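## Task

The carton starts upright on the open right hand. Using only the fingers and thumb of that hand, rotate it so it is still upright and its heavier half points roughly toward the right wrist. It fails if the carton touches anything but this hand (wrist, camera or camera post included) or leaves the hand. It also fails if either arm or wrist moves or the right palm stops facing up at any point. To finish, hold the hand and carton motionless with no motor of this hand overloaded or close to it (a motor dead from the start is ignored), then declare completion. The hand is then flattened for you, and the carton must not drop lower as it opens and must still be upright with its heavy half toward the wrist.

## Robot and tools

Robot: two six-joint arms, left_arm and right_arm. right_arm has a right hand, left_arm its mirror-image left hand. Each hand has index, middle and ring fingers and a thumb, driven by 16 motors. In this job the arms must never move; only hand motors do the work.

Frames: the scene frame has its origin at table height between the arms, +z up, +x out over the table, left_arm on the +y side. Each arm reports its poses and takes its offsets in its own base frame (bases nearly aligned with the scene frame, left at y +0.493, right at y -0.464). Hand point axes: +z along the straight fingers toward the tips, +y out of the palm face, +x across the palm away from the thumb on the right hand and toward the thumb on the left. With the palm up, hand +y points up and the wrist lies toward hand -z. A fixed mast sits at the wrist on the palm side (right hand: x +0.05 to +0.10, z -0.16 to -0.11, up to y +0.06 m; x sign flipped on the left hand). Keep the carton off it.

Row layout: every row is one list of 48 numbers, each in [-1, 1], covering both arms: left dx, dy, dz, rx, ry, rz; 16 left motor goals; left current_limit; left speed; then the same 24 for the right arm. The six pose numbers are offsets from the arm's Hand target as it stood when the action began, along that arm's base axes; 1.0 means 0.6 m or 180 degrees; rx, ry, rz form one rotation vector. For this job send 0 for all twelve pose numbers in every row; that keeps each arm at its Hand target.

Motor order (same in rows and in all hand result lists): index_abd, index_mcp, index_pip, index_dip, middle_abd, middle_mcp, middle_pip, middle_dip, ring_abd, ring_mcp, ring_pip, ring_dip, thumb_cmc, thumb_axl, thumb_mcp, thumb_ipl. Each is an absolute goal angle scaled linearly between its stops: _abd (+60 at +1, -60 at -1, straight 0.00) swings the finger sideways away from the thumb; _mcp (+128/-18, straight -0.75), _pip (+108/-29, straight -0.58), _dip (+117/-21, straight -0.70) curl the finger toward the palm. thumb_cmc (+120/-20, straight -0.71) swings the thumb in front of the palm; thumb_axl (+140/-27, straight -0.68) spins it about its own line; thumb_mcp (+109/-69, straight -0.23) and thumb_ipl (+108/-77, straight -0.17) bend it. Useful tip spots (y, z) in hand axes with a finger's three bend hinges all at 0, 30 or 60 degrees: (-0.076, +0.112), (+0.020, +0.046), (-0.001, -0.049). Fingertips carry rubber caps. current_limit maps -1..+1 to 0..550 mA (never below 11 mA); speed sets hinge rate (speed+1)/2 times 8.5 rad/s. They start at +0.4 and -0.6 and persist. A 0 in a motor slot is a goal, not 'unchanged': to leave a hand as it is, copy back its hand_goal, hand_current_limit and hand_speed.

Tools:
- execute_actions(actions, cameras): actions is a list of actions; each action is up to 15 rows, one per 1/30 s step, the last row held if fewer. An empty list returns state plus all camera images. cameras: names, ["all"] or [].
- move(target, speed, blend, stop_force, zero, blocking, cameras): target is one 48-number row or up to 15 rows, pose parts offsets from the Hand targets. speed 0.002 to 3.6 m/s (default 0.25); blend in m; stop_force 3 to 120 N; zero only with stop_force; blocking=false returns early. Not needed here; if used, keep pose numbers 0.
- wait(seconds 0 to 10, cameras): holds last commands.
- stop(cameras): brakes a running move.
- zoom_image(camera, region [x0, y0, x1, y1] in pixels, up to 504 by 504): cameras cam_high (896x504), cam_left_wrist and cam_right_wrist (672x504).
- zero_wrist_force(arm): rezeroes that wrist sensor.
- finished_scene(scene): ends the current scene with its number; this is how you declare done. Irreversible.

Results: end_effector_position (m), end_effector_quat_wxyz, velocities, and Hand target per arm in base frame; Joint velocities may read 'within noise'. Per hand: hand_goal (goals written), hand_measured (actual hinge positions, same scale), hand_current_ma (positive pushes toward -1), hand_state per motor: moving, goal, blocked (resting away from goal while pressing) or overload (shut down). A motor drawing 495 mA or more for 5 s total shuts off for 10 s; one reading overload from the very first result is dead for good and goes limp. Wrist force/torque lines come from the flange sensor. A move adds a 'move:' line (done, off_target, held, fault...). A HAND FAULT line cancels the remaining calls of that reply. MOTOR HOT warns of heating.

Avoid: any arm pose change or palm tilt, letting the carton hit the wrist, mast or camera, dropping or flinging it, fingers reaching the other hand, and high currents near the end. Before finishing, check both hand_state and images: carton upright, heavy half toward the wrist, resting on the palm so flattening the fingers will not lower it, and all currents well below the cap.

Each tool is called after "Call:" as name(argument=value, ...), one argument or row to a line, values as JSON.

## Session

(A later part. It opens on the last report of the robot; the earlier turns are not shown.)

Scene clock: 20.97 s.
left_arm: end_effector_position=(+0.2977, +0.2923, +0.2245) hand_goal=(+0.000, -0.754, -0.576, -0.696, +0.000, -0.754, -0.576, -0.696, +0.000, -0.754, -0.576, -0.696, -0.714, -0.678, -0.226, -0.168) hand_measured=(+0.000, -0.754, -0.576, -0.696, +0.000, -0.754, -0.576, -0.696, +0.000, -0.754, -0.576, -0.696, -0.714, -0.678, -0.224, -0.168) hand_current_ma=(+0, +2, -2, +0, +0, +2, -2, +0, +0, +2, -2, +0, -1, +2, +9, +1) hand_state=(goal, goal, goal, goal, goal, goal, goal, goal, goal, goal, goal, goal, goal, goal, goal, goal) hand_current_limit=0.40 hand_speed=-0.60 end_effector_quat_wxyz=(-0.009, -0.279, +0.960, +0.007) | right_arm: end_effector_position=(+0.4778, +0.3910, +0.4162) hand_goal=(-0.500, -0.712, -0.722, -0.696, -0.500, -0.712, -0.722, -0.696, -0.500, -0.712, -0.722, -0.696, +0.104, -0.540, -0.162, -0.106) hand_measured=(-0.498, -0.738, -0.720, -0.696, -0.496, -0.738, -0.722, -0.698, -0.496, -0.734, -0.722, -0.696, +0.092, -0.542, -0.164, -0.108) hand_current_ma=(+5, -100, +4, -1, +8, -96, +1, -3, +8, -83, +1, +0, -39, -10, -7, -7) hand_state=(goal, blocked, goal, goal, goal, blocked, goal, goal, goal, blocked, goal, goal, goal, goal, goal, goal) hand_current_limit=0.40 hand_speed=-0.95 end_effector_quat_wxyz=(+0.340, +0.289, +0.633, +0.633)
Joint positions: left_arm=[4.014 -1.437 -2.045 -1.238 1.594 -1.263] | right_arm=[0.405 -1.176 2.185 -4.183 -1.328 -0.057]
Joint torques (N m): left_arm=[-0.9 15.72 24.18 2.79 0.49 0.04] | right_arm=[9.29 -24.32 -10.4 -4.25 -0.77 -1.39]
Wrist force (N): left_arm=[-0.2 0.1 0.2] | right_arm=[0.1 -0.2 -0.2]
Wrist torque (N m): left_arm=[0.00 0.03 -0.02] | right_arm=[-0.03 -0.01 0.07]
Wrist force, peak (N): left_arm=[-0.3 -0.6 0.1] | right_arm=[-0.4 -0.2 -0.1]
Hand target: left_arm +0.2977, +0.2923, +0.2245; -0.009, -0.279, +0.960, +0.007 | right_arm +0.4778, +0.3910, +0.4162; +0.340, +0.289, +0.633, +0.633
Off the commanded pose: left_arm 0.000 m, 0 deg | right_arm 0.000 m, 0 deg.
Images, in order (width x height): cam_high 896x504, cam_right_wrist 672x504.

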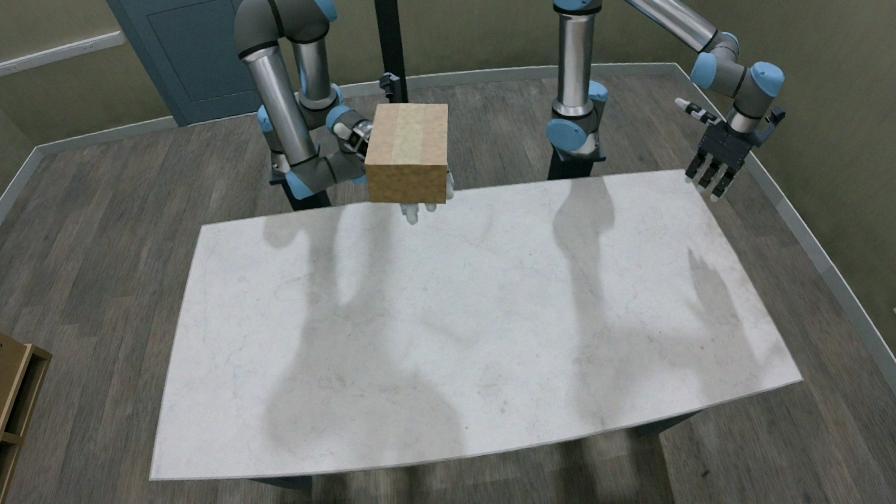

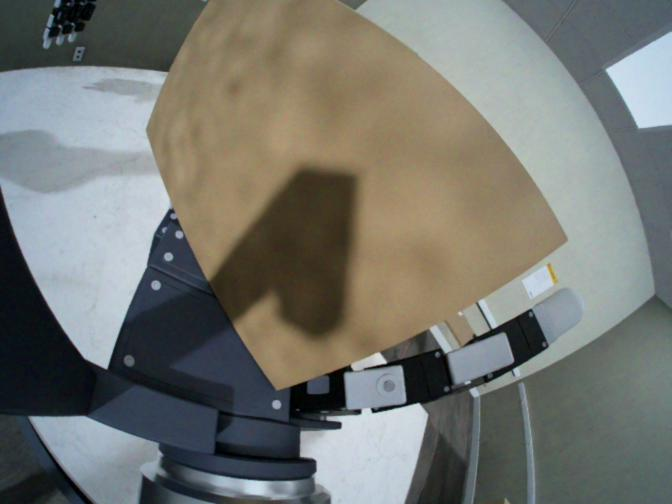

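Call:
execute_actions(
  actions=[
    [[0,0,0,0,0,0, 0,-0.754,-0.576,-0.696,0,-0.754,-0.576,-0.696,0,-0.754,-0.576,-0.696,-0.714,-0.678,-0.226,-0.168,0.4,-0.6, 0,0,0,0,0,0, 0,-0.712,-0.722,-0.696,0,-0.712,-0.722,-0.696,0,-0.712,-0.722,-0.696,0.104,-0.540,-0.162,-0.106,0.4,-0.93]],
  ],
  cameras=["cam_high", "cam_right_wrist"],
)

Call:
wait(
  seconds=0.1,
)

Call:
wait(
  seconds=0.1,
)

Call:
wait(
  seconds=0.1,
)

Call:
wait(
  seconds=0.1,
)

Call:
wait(
  seconds=0.1,
)

Call:
wait(
  seconds=0.1,
)

Scene clock: 24.67 s.
left_arm: end_effector_position=(+0.2977, +0.2923, +0.2245) hand_goal=(+0.000, -0.754, -0.576, -0.696, +0.000, -0.754, -0.576, -0.696, +0.000, -0.754, -0.576, -0.696, -0.714, -0.678, -0.226, -0.168) hand_measured=(+0.000, -0.754, -0.576, -0.696, +0.000, -0.754, -0.576, -0.696, +0.000, -0.754, -0.576, -0.696, -0.714, -0.678, -0.224, -0.168) hand_current_ma=(+0, +2, -2, +0, +0, +2, -2, +0, +0, +2, -2, +0, -1, +2, +9, +1) hand_state=(goal, goal, goal, goal, goal, goal, goal, goal, goal, goal, goal, goal, goal, goal, goal, goal) hand_current_limit=0.40 hand_speed=-0.60 end_effector_quat_wxyz=(-0.009, -0.279, +0.960, +0.007) | right_arm: end_effector_position=(+0.4778, +0.3910, +0.4162) hand_goal=(+0.000, -0.712, -0.722, -0.696, +0.000, -0.712, -0.722, -0.696, +0.000, -0.712, -0.722, -0.696, +0.104, -0.540, -0.162, -0.106) hand_measured=(-0.004, -0.738, -0.722, -0.696, -0.002, -0.738, -0.722, -0.698, -0.004, -0.734, -0.722, -0.696, +0.092, -0.542, -0.164, -0.108) hand_current_ma=(-7, -100, +2, -1, -7, -96, +1, -3, -7, -82, +1, +0, -39, -10, -7, -7) hand_state=(goal, blocked, goal, goal, goal, blocked, goal, goal, goal, blocked, goal, goal, goal, goal, goal, goal) hand_current_limit=0.40 hand_speed=-0.93 end_effector_quat_wxyz=(+0.340, +0.289, +0.633, +0.633)
Joint positions: left_arm=[4.014 -1.437 -2.045 -1.238 1.594 -1.263] | right_arm=[0.405 -1.176 2.185 -4.183 -1.328 -0.057]
Joint torques (N m): left_arm=[-0.75 16.25 23.77 2.72 0.34 -0.11] | right_arm=[10.03 -23.54 -9.07 -4.38 -0.86 -1.48]
Wrist force (N): left_arm=[0.0 0.1 -0.3] | right_arm=[-0.2 0.1 0.0]
Wrist torque (N m): left_arm=[0.04 -0.02 0.00] | right_arm=[-0.01 0.02 0.01]
Wrist force, peak (N): left_arm=[-0.2 -0.5 0.0] | right_arm=[-0.1 -0.4 -0.2]
Hand target: left_arm +0.2977, +0.2923, +0.2245; -0.009, -0.279, +0.960, +0.007 | right_arm +0.4778, +0.3910, +0.4162; +0.340, +0.289, +0.633, +0.633
Off the commanded pose: left_arm 0.000 m, 0 deg | right_arm 0.000 m, 0 deg.
Images, in order (width x height): cam_high 896x504, cam_right_wrist 672x504.

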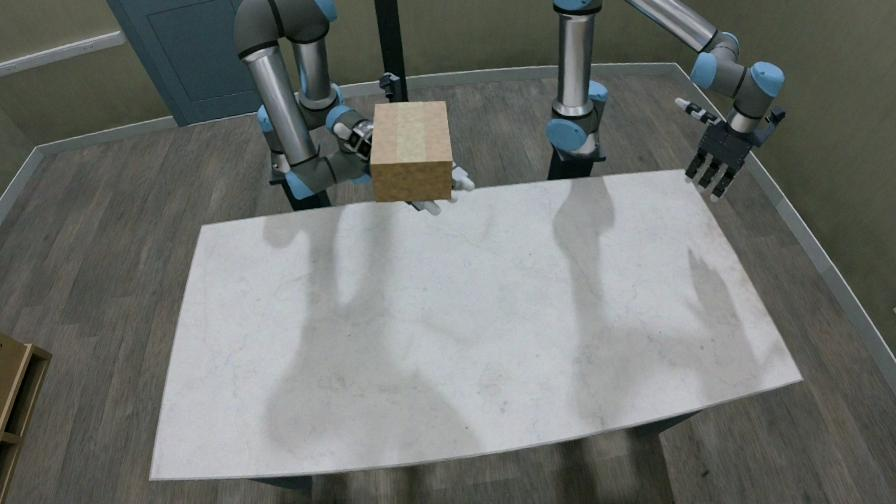

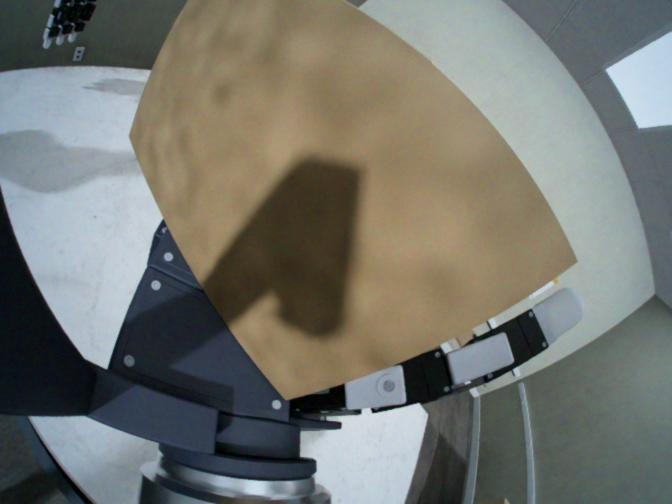

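Scene clock: 24.77 s.
left_arm: end_effector_position=(+0.2977, +0.2923, +0.2245) hand_goal=(+0.000, -0.754, -0.576, -0.696, +0.000, -0.754, -0.576, -0.696, +0.000, -0.754, -0.576, -0.696, -0.714, -0.678, -0.226, -0.168) hand_measured=(+0.000, -0.754, -0.576, -0.696, +0.000, -0.754, -0.576, -0.696, +0.000, -0.754, -0.576, -0.696, -0.714, -0.678, -0.224, -0.168) hand_current_ma=(+0, +2, -2, +0, +0, +2, -2, +0, +0, +2, -2, +0, -1, +2, +9, +1) hand_state=(goal, goal, goal, goal, goal, goal, goal, goal, goal, goal, goal, goal, goal, goal, goal, goal) hand_current_limit=0.40 hand_speed=-0.60 end_effector_quat_wxyz=(-0.009, -0.279, +0.960, +0.007) | right_arm: end_effector_position=(+0.4778, +0.3910, +0.4162) hand_goal=(+0.000, -0.712, -0.722, -0.696, +0.000, -0.712, -0.722, -0.696, +0.000, -0.712, -0.722, -0.696, +0.104, -0.540, -0.162, -0.106) hand_measured=(-0.004, -0.738, -0.722, -0.696, -0.002, -0.738, -0.722, -0.698, -0.004, -0.734, -0.722, -0.696, +0.092, -0.542, -0.164, -0.108) hand_current_ma=(-7, -100, +2, -1, -7, -96, +1, -3, -7, -82, +1, +0, -39, -10, -7, -7) hand_state=(goal, blocked, goal, goal, goal, blocked, goal, goal, goal, blocked, goal, goal, goal, goal, goal, goal) hand_current_limit=0.40 hand_speed=-0.93 end_effector_quat_wxyz=(+0.340, +0.289, +0.633, +0.633)
Joint positions: left_arm=[4.014 -1.437 -2.045 -1.238 1.594 -1.263] | right_arm=[0.405 -1.176 2.185 -4.183 -1.328 -0.057]
Joint torques (N m): left_arm=[-0.86 16.27 24.08 2.65 0.32 0.07] | right_arm=[9.28 -23.77 -9.31 -4.21 -0.89 -1.79]
Wrist force (N): left_arm=[-0.2 -0.2 0.1] | right_arm=[0.0 0.0 -0.1]
Wrist torque (N m): left_arm=[-0.03 0.02 -0.01] | right_arm=[-0.01 0.01 0.02]
Wrist force, peak (N): left_arm=[-0.1 -0.3 0.0] | right_arm=[-0.1 -0.1 -0.2]
Hand target: left_arm +0.2977, +0.2923, +0.2245; -0.009, -0.279, +0.960, +0.007 | right_arm +0.4778, +0.3910, +0.4162; +0.340, +0.289, +0.633, +0.633
Off the commanded pose: left_arm 0.000 m, 0 deg | right_arm 0.000 m, 0 deg.
wait: 0.10 s; no rest

Scene clock: 24.87 s.
left_arm: end_effector_position=(+0.2977, +0.2923, +0.2245) hand_goal=(+0.000, -0.754, -0.576, -0.696, +0.000, -0.754, -0.576, -0.696, +0.000, -0.754, -0.576, -0.696, -0.714, -0.678, -0.226, -0.168) hand_measured=(+0.000, -0.754, -0.576, -0.696, +0.000, -0.754, -0.576, -0.696, +0.000, -0.754, -0.576, -0.696, -0.714, -0.678, -0.224, -0.168) hand_current_ma=(+0, +2, -2, +0, +0, +2, -2, +0, +0, +2, -2, +0, -1, +2, +9, +1) hand_state=(goal, goal, goal, goal, goal, goal, goal, goal, goal, goal, goal, goal, goal, goal, goal, goal) hand_current_limit=0.40 hand_speed=-0.60 end_effector_quat_wxyz=(-0.009, -0.279, +0.960, +0.007) | right_arm: end_effector_position=(+0.4778, +0.3910, +0.4162) hand_goal=(+0.000, -0.712, -0.722, -0.696, +0.000, -0.712, -0.722, -0.696, +0.000, -0.712, -0.722, -0.696, +0.104, -0.540, -0.162, -0.106) hand_measured=(-0.004, -0.738, -0.722, -0.696, -0.002, -0.738, -0.722, -0.698, -0.004, -0.734, -0.722, -0.696, +0.092, -0.542, -0.164, -0.108) hand_current_ma=(-7, -100, +2, -1, -7, -96, +1, -3, -7, -82, +1, +0, -39, -10, -7, -7) hand_state=(goal, blocked, goal, goal, goal, blocked, goal, goal, goal, blocked, goal, goal, goal, goal, goal, goal) hand_current_limit=0.40 hand_speed=-0.93 end_effector_quat_wxyz=(+0.340, +0.289, +0.633, +0.633)
Joint positions: left_arm=[4.014 -1.437 -2.045 -1.238 1.594 -1.263] | right_arm=[0.405 -1.176 2.185 -4.183 -1.328 -0.057]
Joint torques (N m): left_arm=[-1.66 16.39 23.87 2.56 0.39 0.05] | right_arm=[10.32 -23.71 -9.28 -4.34 -1.12 -1.37]
Wrist force (N): left_arm=[-0.3 -0.1 -0.2] | right_arm=[0.0 0.0 0.0]
Wrist torque (N m): left_arm=[0.01 0.03 -0.02] | right_arm=[-0.01 0.00 0.02]
Wrist force, peak (N): left_arm=[-0.3 -0.1 -0.2] | right_arm=[-0.3 0.1 0.0]
Hand target: left_arm +0.2977, +0.2923, +0.2245; -0.009, -0.279, +0.960, +0.007 | right_arm +0.4778, +0.3910, +0.4162; +0.340, +0.289, +0.633, +0.633
Off the commanded pose: left_arm 0.000 m, 0 deg | right_arm 0.000 m, 0 deg.
wait: 0.10 s; no rest

Scene clock: 24.97 s.
left_arm: end_effector_position=(+0.2977, +0.2923, +0.2245) hand_goal=(+0.000, -0.754, -0.576, -0.696, +0.000, -0.754, -0.576, -0.696, +0.000, -0.754, -0.576, -0.696, -0.714, -0.678, -0.226, -0.168) hand_measured=(+0.000, -0.754, -0.576, -0.696, +0.000, -0.754, -0.576, -0.696, +0.000, -0.754, -0.576, -0.696, -0.714, -0.678, -0.224, -0.168) hand_current_ma=(+0, +2, -2, +0, +0, +2, -2, +0, +0, +2, -2, +0, -1, +2, +9, +1) hand_state=(goal, goal, goal, goal, goal, goal, goal, goal, goal, goal, goal, goal, goal, goal, goal, goal) hand_current_limit=0.40 hand_speed=-0.60 end_effector_quat_wxyz=(-0.009, -0.279, +0.960, +0.007) | right_arm: end_effector_position=(+0.4778, +0.3910, +0.4162) hand_goal=(+0.000, -0.712, -0.722, -0.696, +0.000, -0.712, -0.722, -0.696, +0.000, -0.712, -0.722, -0.696, +0.104, -0.540, -0.162, -0.106) hand_measured=(-0.004, -0.738, -0.722, -0.696, -0.002, -0.738, -0.722, -0.698, -0.004, -0.734, -0.722, -0.696, +0.092, -0.542, -0.164, -0.108) hand_current_ma=(-7, -100, +2, -1, -7, -96, +1, -3, -7, -82, +1, +0, -39, -10, -7, -7) hand_state=(goal, blocked, goal, goal, goal, blocked, goal, goal, goal, blocked, goal, goal, goal, goal, goal, goal) hand_current_limit=0.40 hand_speed=-0.93 end_effector_quat_wxyz=(+0.340, +0.289, +0.633, +0.633)
Joint positions: left_arm=[4.014 -1.437 -2.045 -1.238 1.594 -1.263] | right_arm=[0.405 -1.176 2.185 -4.183 -1.328 -0.057]
Joint torques (N m): left_arm=[-1.24 15.98 23.98 2.72 0.37 0.14] | right_arm=[10.21 -24.31 -9.21 -4.28 -1.2 -1.77]
Wrist force (N): left_arm=[0.1 -0.1 0.1] | right_arm=[-0.1 0.2 -0.2]
Wrist torque (N m): left_arm=[-0.02 -0.01 0.01] | right_arm=[0.03 0.02 0.02]
Wrist force, peak (N): left_arm=[0.1 -0.2 0.2] | right_arm=[-0.1 0.2 -0.2]
Hand target: left_arm +0.2977, +0.2923, +0.2245; -0.009, -0.279, +0.960, +0.007 | right_arm +0.4778, +0.3910, +0.4162; +0.340, +0.289, +0.633, +0.633
Off the commanded pose: left_arm 0.000 m, 0 deg | right_arm 0.000 m, 0 deg.
wait: 0.10 s; no rest

Scene clock: 25.07 s.
left_arm: end_effector_position=(+0.2977, +0.2923, +0.2245) hand_goal=(+0.000, -0.754, -0.576, -0.696, +0.000, -0.754, -0.576, -0.696, +0.000, -0.754, -0.576, -0.696, -0.714, -0.678, -0.226, -0.168) hand_measured=(+0.000, -0.754, -0.576, -0.696, +0.000, -0.754, -0.576, -0.696, +0.000, -0.754, -0.576, -0.696, -0.714, -0.678, -0.224, -0.168) hand_current_ma=(+0, +2, -2, +0, +0, +2, -2, +0, +0, +2, -2, +0, -1, +2, +9, +1) hand_state=(goal, goal, goal, goal, goal, goal, goal, goal, goal, goal, goal, goal, goal, goal, goal, goal) hand_current_limit=0.40 hand_speed=-0.60 end_effector_quat_wxyz=(-0.009, -0.279, +0.960, +0.007) | right_arm: end_effector_position=(+0.4778, +0.3910, +0.4162) hand_goal=(+0.000, -0.712, -0.722, -0.696, +0.000, -0.712, -0.722, -0.696, +0.000, -0.712, -0.722, -0.696, +0.104, -0.540, -0.162, -0.106) hand_measured=(-0.004, -0.738, -0.722, -0.696, -0.002, -0.738, -0.722, -0.698, -0.004, -0.734, -0.722, -0.696, +0.092, -0.542, -0.164, -0.108) hand_current_ma=(-7, -100, +2, -1, -7, -96, +1, -3, -7, -82, +1, +0, -39, -10, -7, -7) hand_state=(goal, blocked, goal, goal, goal, blocked, goal, goal, goal, blocked, goal, goal, goal, goal, goal, goal) hand_current_limit=0.40 hand_speed=-0.93 end_effector_quat_wxyz=(+0.340, +0.289, +0.633, +0.633)
Joint positions: left_arm=[4.014 -1.437 -2.045 -1.238 1.594 -1.263] | right_arm=[0.405 -1.176 2.185 -4.183 -1.328 -0.057]
Joint torques (N m): left_arm=[-1.24 16.17 24.12 2.65 0.33 0] | right_arm=[9.38 -23.49 -9.06 -4.18 -1.21 -1.39]
Wrist force (N): left_arm=[-0.2 0.0 -0.1] | right_arm=[-0.1 0.0 0.0]
Wrist torque (N m): left_arm=[0.01 0.02 -0.02] | right_arm=[-0.02 0.01 0.01]
Wrist force, peak (N): left_arm=[-0.3 -0.1 0.2] | right_arm=[-0.2 0.0 -0.2]
Hand target: left_arm +0.2977, +0.2923, +0.2245; -0.009, -0.279, +0.960, +0.007 | right_arm +0.4778, +0.3910, +0.4162; +0.340, +0.289, +0.633, +0.633
Off the commanded pose: left_arm 0.000 m, 0 deg | right_arm 0.000 m, 0 deg.
wait: 0.10 s; no rest

Scene clock: 25.17 s.
left_arm: end_effector_position=(+0.2977, +0.2923, +0.2245) hand_goal=(+0.000, -0.754, -0.576, -0.696, +0.000, -0.754, -0.576, -0.696, +0.000, -0.754, -0.576, -0.696, -0.714, -0.678, -0.226, -0.168) hand_measured=(+0.000, -0.754, -0.576, -0.696, +0.000, -0.754, -0.576, -0.696, +0.000, -0.754, -0.576, -0.696, -0.714, -0.678, -0.224, -0.168) hand_current_ma=(+0, +2, -2, +0, +0, +2, -2, +0, +0, +2, -2, +0, -1, +2, +9, +1) hand_state=(goal, goal, goal, goal, goal, goal, goal, goal, goal, goal, goal, goal, goal, goal, goal, goal) hand_current_limit=0.40 hand_speed=-0.60 end_effector_quat_wxyz=(-0.009, -0.279, +0.960, +0.007) | right_arm: end_effector_position=(+0.4778, +0.3910, +0.4162) hand_goal=(+0.000, -0.712, -0.722, -0.696, +0.000, -0.712, -0.722, -0.696, +0.000, -0.712, -0.722, -0.696, +0.104, -0.540, -0.162, -0.106) hand_measured=(-0.004, -0.738, -0.722, -0.696, -0.002, -0.738, -0.722, -0.698, -0.004, -0.734, -0.722, -0.696, +0.092, -0.542, -0.164, -0.108) hand_current_ma=(-7, -100, +2, -1, -7, -96, +1, -3, -7, -82, +1, +0, -39, -10, -7, -7) hand_state=(goal, blocked, goal, goal, goal, blocked, goal, goal, goal, blocked, goal, goal, goal, goal, goal, goal) hand_current_limit=0.40 hand_speed=-0.93 end_effector_quat_wxyz=(+0.340, +0.289, +0.633, +0.633)
Joint positions: left_arm=[4.014 -1.437 -2.045 -1.238 1.594 -1.263] | right_arm=[0.405 -1.176 2.185 -4.183 -1.328 -0.057]
Joint torques (N m): left_arm=[-0.94 17.16 24.22 2.76 0.43 0.1] | right_arm=[10.31 -25.24 -10.7 -4.36 -1.07 -1.75]
Wrist force (N): left_arm=[-0.2 -0.1 0.2] | right_arm=[0.1 0.1 0.0]
Wrist torque (N m): left_arm=[-0.03 0.02 -0.01] | right_arm=[-0.01 -0.02 0.03]
Wrist force, peak (N): left_arm=[-0.2 -0.1 0.2] | right_arm=[-0.1 -0.3 -0.3]
Hand target: left_arm +0.2977, +0.2923, +0.2245; -0.009, -0.279, +0.960, +0.007 | right_arm +0.4778, +0.3910, +0.4162; +0.340, +0.289, +0.633, +0.633
Off the commanded pose: left_arm 0.000 m, 0 deg | right_arm 0.000 m, 0 deg.
wait: 0.10 s; no rest

Scene clock: 25.27 s.
left_arm: end_effector_position=(+0.2977, +0.2923, +0.2245) hand_goal=(+0.000, -0.754, -0.576, -0.696, +0.000, -0.754, -0.576, -0.696, +0.000, -0.754, -0.576, -0.696, -0.714, -0.678, -0.226, -0.168) hand_measured=(+0.000, -0.754, -0.576, -0.696, +0.000, -0.754, -0.576, -0.696, +0.000, -0.754, -0.576, -0.696, -0.714, -0.678, -0.224, -0.168) hand_current_ma=(+0, +2, -2, +0, +0, +2, -2, +0, +0, +2, -2, +0, -1, +2, +9, +1) hand_state=(goal, goal, goal, goal, goal, goal, goal, goal, goal, goal, goal, goal, goal, goal, goal, goal) hand_current_limit=0.40 hand_speed=-0.60 end_effector_quat_wxyz=(-0.009, -0.279, +0.960, +0.007) | right_arm: end_effector_position=(+0.4778, +0.3910, +0.4162) hand_goal=(+0.000, -0.712, -0.722, -0.696, +0.000, -0.712, -0.722, -0.696, +0.000, -0.712, -0.722, -0.696, +0.104, -0.540, -0.162, -0.106) hand_measured=(-0.004, -0.738, -0.722, -0.696, -0.002, -0.738, -0.722, -0.698, -0.004, -0.734, -0.722, -0.696, +0.092, -0.542, -0.164, -0.108) hand_current_ma=(-7, -100, +2, -1, -7, -96, +1, -3, -7, -82, +1, +0, -39, -10, -7, -7) hand_state=(goal, blocked, goal, goal, goal, blocked, goal, goal, goal, blocked, goal, goal, goal, goal, goal, goal) hand_current_limit=0.40 hand_speed=-0.93 end_effector_quat_wxyz=(+0.340, +0.289, +0.633, +0.633)
Joint positions: left_arm=[4.014 -1.437 -2.045 -1.238 1.594 -1.263] | right_arm=[0.405 -1.176 2.185 -4.183 -1.328 -0.057]
Joint torques (N m): left_arm=[-0.86 16.39 25 2.75 0.43 -0.01] | right_arm=[9.25 -24.92 -9.6 -4.33 -1.07 -1.53]
Wrist force (N): left_arm=[-0.1 -0.1 -0.2] | right_arm=[0.0 -0.1 0.1]
Wrist torque (N m): left_arm=[0.01 0.00 0.00] | right_arm=[-0.03 0.00 0.02]
Wrist force, peak (N): left_arm=[-0.2 -0.3 -0.1] | right_arm=[0.0 0.1 0.1]
Hand target: left_arm +0.2977, +0.2923, +0.2245; -0.009, -0.279, +0.960, +0.007 | right_arm +0.4778, +0.3910, +0.4162; +0.340, +0.289, +0.633, +0.633
Off the commanded pose: left_arm 0.000 m, 0 deg | right_arm 0.000 m, 0 deg.
wait: 0.10 s; no rest

Call:
execute_actions(
  actions=[
    [[0,0,0,0,0,0, 0,-0.754,-0.576,-0.696,0,-0.754,-0.576,-0.696,0,-0.754,-0.576,-0.696,-0.714,-0.678,-0.226,-0.168,0.4,-0.6, 0,0,0,0,0,0, 0,-0.712,-0.722,-0.696,0,-0.712,-0.722,-0.696,0,-0.712,-0.722,-0.696,0.5,0.401,-0.225,-0.168,0.4,-0.8]],
    [[0,0,0,0,0,0, 0,-0.754,-0.576,-0.696,0,-0.754,-0.576,-0.696,0,-0.754,-0.576,-0.696,-0.714,-0.678,-0.226,-0.168,0.4,-0.6, 0,0,0,0,0,0, 0,-0.712,-0.722,-0.696,0,-0.712,-0.722,-0.696,0,-0.712,-0.722,-0.696,0.5,0.401,-0.225,-0.168,0.4,-0.8]],
  ],
  cameras=["cam_high", "cam_right_wrist"],
)

Scene clock: 29.23 s.
left_arm: end_effector_position=(+0.2977, +0.2923, +0.2245) hand_goal=(+0.000, -0.754, -0.576, -0.696, +0.000, -0.754, -0.576, -0.696, +0.000, -0.754, -0.576, -0.696, -0.714, -0.678, -0.226, -0.168) hand_measured=(+0.000, -0.754, -0.576, -0.696, +0.000, -0.754, -0.576, -0.696, +0.000, -0.754, -0.576, -0.696, -0.714, -0.678, -0.224, -0.168) hand_current_ma=(+0, +2, -2, +0, +0, +2, -2, +0, +0, +2, -2, +0, -1, +2, +9, +1) hand_state=(goal, goal, goal, goal, goal, goal, goal, goal, goal, goal, goal, goal, goal, goal, goal, goal) hand_current_limit=0.40 hand_speed=-0.60 end_effector_quat_wxyz=(-0.009, -0.279, +0.960, +0.007) | right_arm: end_effector_position=(+0.4778, +0.3910, +0.4162) hand_goal=(+0.000, -0.712, -0.722, -0.696, +0.000, -0.712, -0.722, -0.696, +0.000, -0.712, -0.722, -0.696, +0.500, +0.400, -0.226, -0.168) hand_measured=(-0.004, -0.738, -0.722, -0.696, -0.002, -0.738, -0.722, -0.698, -0.004, -0.734, -0.722, -0.696, +0.496, +0.398, -0.224, -0.166) hand_current_ma=(-7, -100, +2, -1, -7, -96, +1, -3, -7, -82, +1, +0, -10, -8, +5, +7) hand_state=(goal, blocked, goal, goal, goal, blocked, goal, goal, goal, blocked, goal, goal, goal, goal, goal, goal) hand_current_limit=0.40 hand_speed=-0.80 end_effector_quat_wxyz=(+0.340, +0.289, +0.633, +0.633)
Joint positions: left_arm=[4.014 -1.437 -2.045 -1.238 1.594 -1.263] | right_arm=[0.405 -1.176 2.185 -4.183 -1.328 -0.057]
Joint torques (N m): left_arm=[-0.65 16.39 23.82 2.71 0.4 0.08] | right_arm=[8.81 -22.03 -8.61 -4.22 -1.23 -2.11]
Wrist force (N): left_arm=[0.1 -0.4 -0.3] | right_arm=[-0.2 0.1 0.0]
Wrist torque (N m): left_arm=[-0.03 -0.02 0.02] | right_arm=[-0.01 0.03 -0.02]
Wrist force, peak (N): left_arm=[-0.1 -0.4 0.5] | right_arm=[-0.3 0.3 0.0]
Hand target: left_arm +0.2977, +0.2923, +0.2245; -0.009, -0.279, +0.960, +0.007 | right_arm +0.4778, +0.3910, +0.4162; +0.340, +0.289, +0.633, +0.633
Off the commanded pose: left_arm 0.000 m, 0 deg | right_arm 0.000 m, 0 deg.
Images, in order (width x height): cam_high 896x504, cam_right_wrist 672x504.

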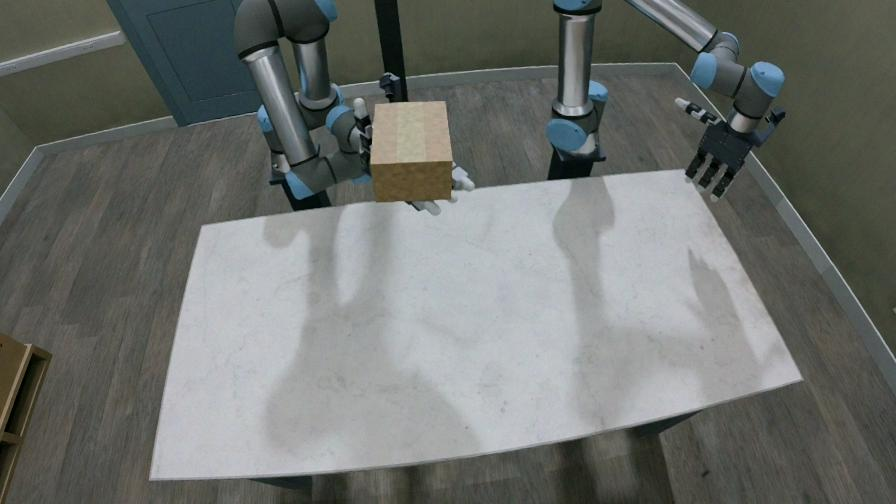

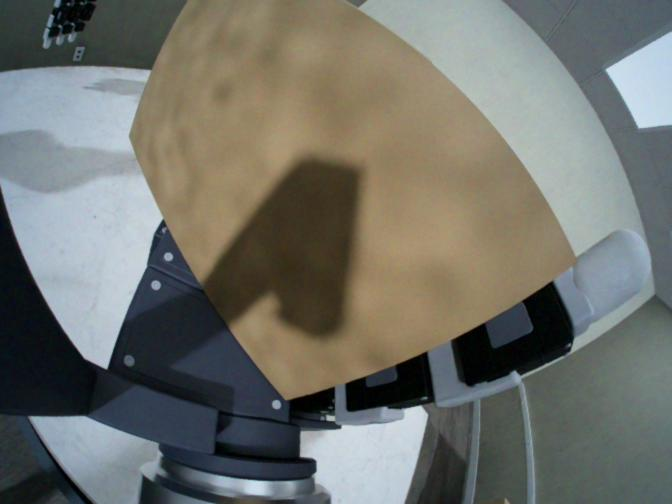

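Call:
execute_actions(
  actions=[
    [[0,0,0,0,0,0, 0,-0.754,-0.576,-0.696,0,-0.754,-0.576,-0.696,0,-0.754,-0.576,-0.696,-0.714,-0.678,-0.226,-0.168,0.4,-0.6, 0,0,0,0,0,0, 0,-0.712,-0.722,-0.696,0,-0.712,-0.722,-0.696,0,-0.712,-0.722,-0.696,1.0,0.401,-0.562,-0.168,0.4,-0.9]],
    [[0,0,0,0,0,0, 0,-0.754,-0.576,-0.696,0,-0.754,-0.576,-0.696,0,-0.754,-0.576,-0.696,-0.714,-0.678,-0.226,-0.168,0.4,-0.6, 0,0,0,0,0,0, 0,-0.712,-0.722,-0.696,0,-0.712,-0.722,-0.696,0,-0.712,-0.722,-0.696,1.0,0.401,-0.562,-0.168,0.4,-0.9]],
    [[0,0,0,0,0,0, 0,-0.754,-0.576,-0.696,0,-0.754,-0.576,-0.696,0,-0.754,-0.576,-0.696,-0.714,-0.678,-0.226,-0.168,0.4,-0.6, 0,0,0,0,0,0, 0,-0.712,-0.722,-0.696,0,-0.712,-0.722,-0.696,0,-0.712,-0.722,-0.696,1.0,0.401,-0.562,-0.168,0.4,-0.9]],
  ],
  cameras=["cam_high", "cam_right_wrist"],
)

Scene clock: 31.20 s.
left_arm: end_effector_position=(+0.2977, +0.2923, +0.2245) hand_goal=(+0.000, -0.754, -0.576, -0.696, +0.000, -0.754, -0.576, -0.696, +0.000, -0.754, -0.576, -0.696, -0.714, -0.678, -0.226, -0.168) hand_measured=(+0.000, -0.754, -0.576, -0.696, +0.000, -0.754, -0.576, -0.696, +0.000, -0.754, -0.576, -0.696, -0.714, -0.678, -0.224, -0.168) hand_current_ma=(+0, +2, -2, +0, +0, +2, -2, +0, +0, +2, -2, +0, -1, +2, +9, +1) hand_state=(goal, goal, goal, goal, goal, goal, goal, goal, goal, goal, goal, goal, goal, goal, goal, goal) hand_current_limit=0.40 hand_speed=-0.60 end_effector_quat_wxyz=(-0.009, -0.279, +0.960, +0.007) | right_arm: end_effector_position=(+0.4778, +0.3910, +0.4162) hand_goal=(+0.000, -0.712, -0.722, -0.696, +0.000, -0.712, -0.722, -0.696, +0.000, -0.712, -0.722, -0.696, +1.000, +0.400, -0.562, -0.168) hand_measured=(-0.002, -0.738, -0.722, -0.696, -0.002, -0.738, -0.722, -0.698, -0.002, -0.734, -0.722, -0.696, +0.998, +0.398, -0.560, -0.166) hand_current_ma=(-6, -100, +2, -1, -6, -96, +1, -3, -6, -82, +1, +0, -4, -8, +7, +7) hand_state=(goal, blocked, goal, goal, goal, blocked, goal, goal, goal, blocked, goal, goal, goal, goal, goal, goal) hand_current_limit=0.40 hand_speed=-0.90 end_effector_quat_wxyz=(+0.340, +0.289, +0.633, +0.633)
Joint positions: left_arm=[4.014 -1.437 -2.045 -1.238 1.594 -1.263] | right_arm=[0.405 -1.176 2.185 -4.183 -1.328 -0.057]
Joint torques (N m): left_arm=[-1.36 16.22 24.28 2.98 0.32 0.02] | right_arm=[8.57 -22.06 -9.16 -4.19 -1.27 -1.88]
Wrist force (N): left_arm=[-0.1 -0.2 0.0] | right_arm=[-0.1 0.0 0.0]
Wrist torque (N m): left_arm=[-0.02 0.01 0.00] | right_arm=[-0.02 0.01 -0.03]
Wrist force, peak (N): left_arm=[-0.1 -0.4 0.3] | right_arm=[0.0 -0.3 -0.2]
Hand target: left_arm +0.2977, +0.2923, +0.2245; -0.009, -0.279, +0.960, +0.007 | right_arm +0.4778, +0.3910, +0.4162; +0.340, +0.289, +0.633, +0.633
Off the commanded pose: left_arm 0.000 m, 0 deg | right_arm 0.000 m, 0 deg.
Images, in order (width x height): cam_high 896x504, cam_right_wrist 672x504.

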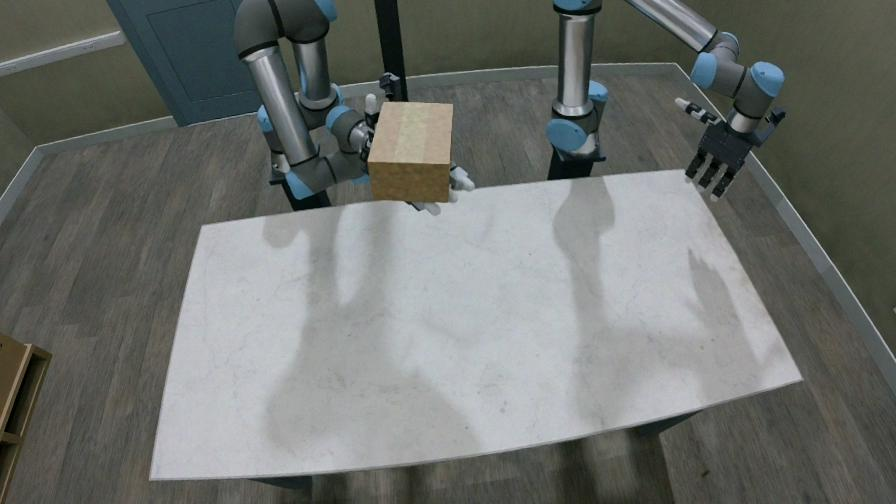

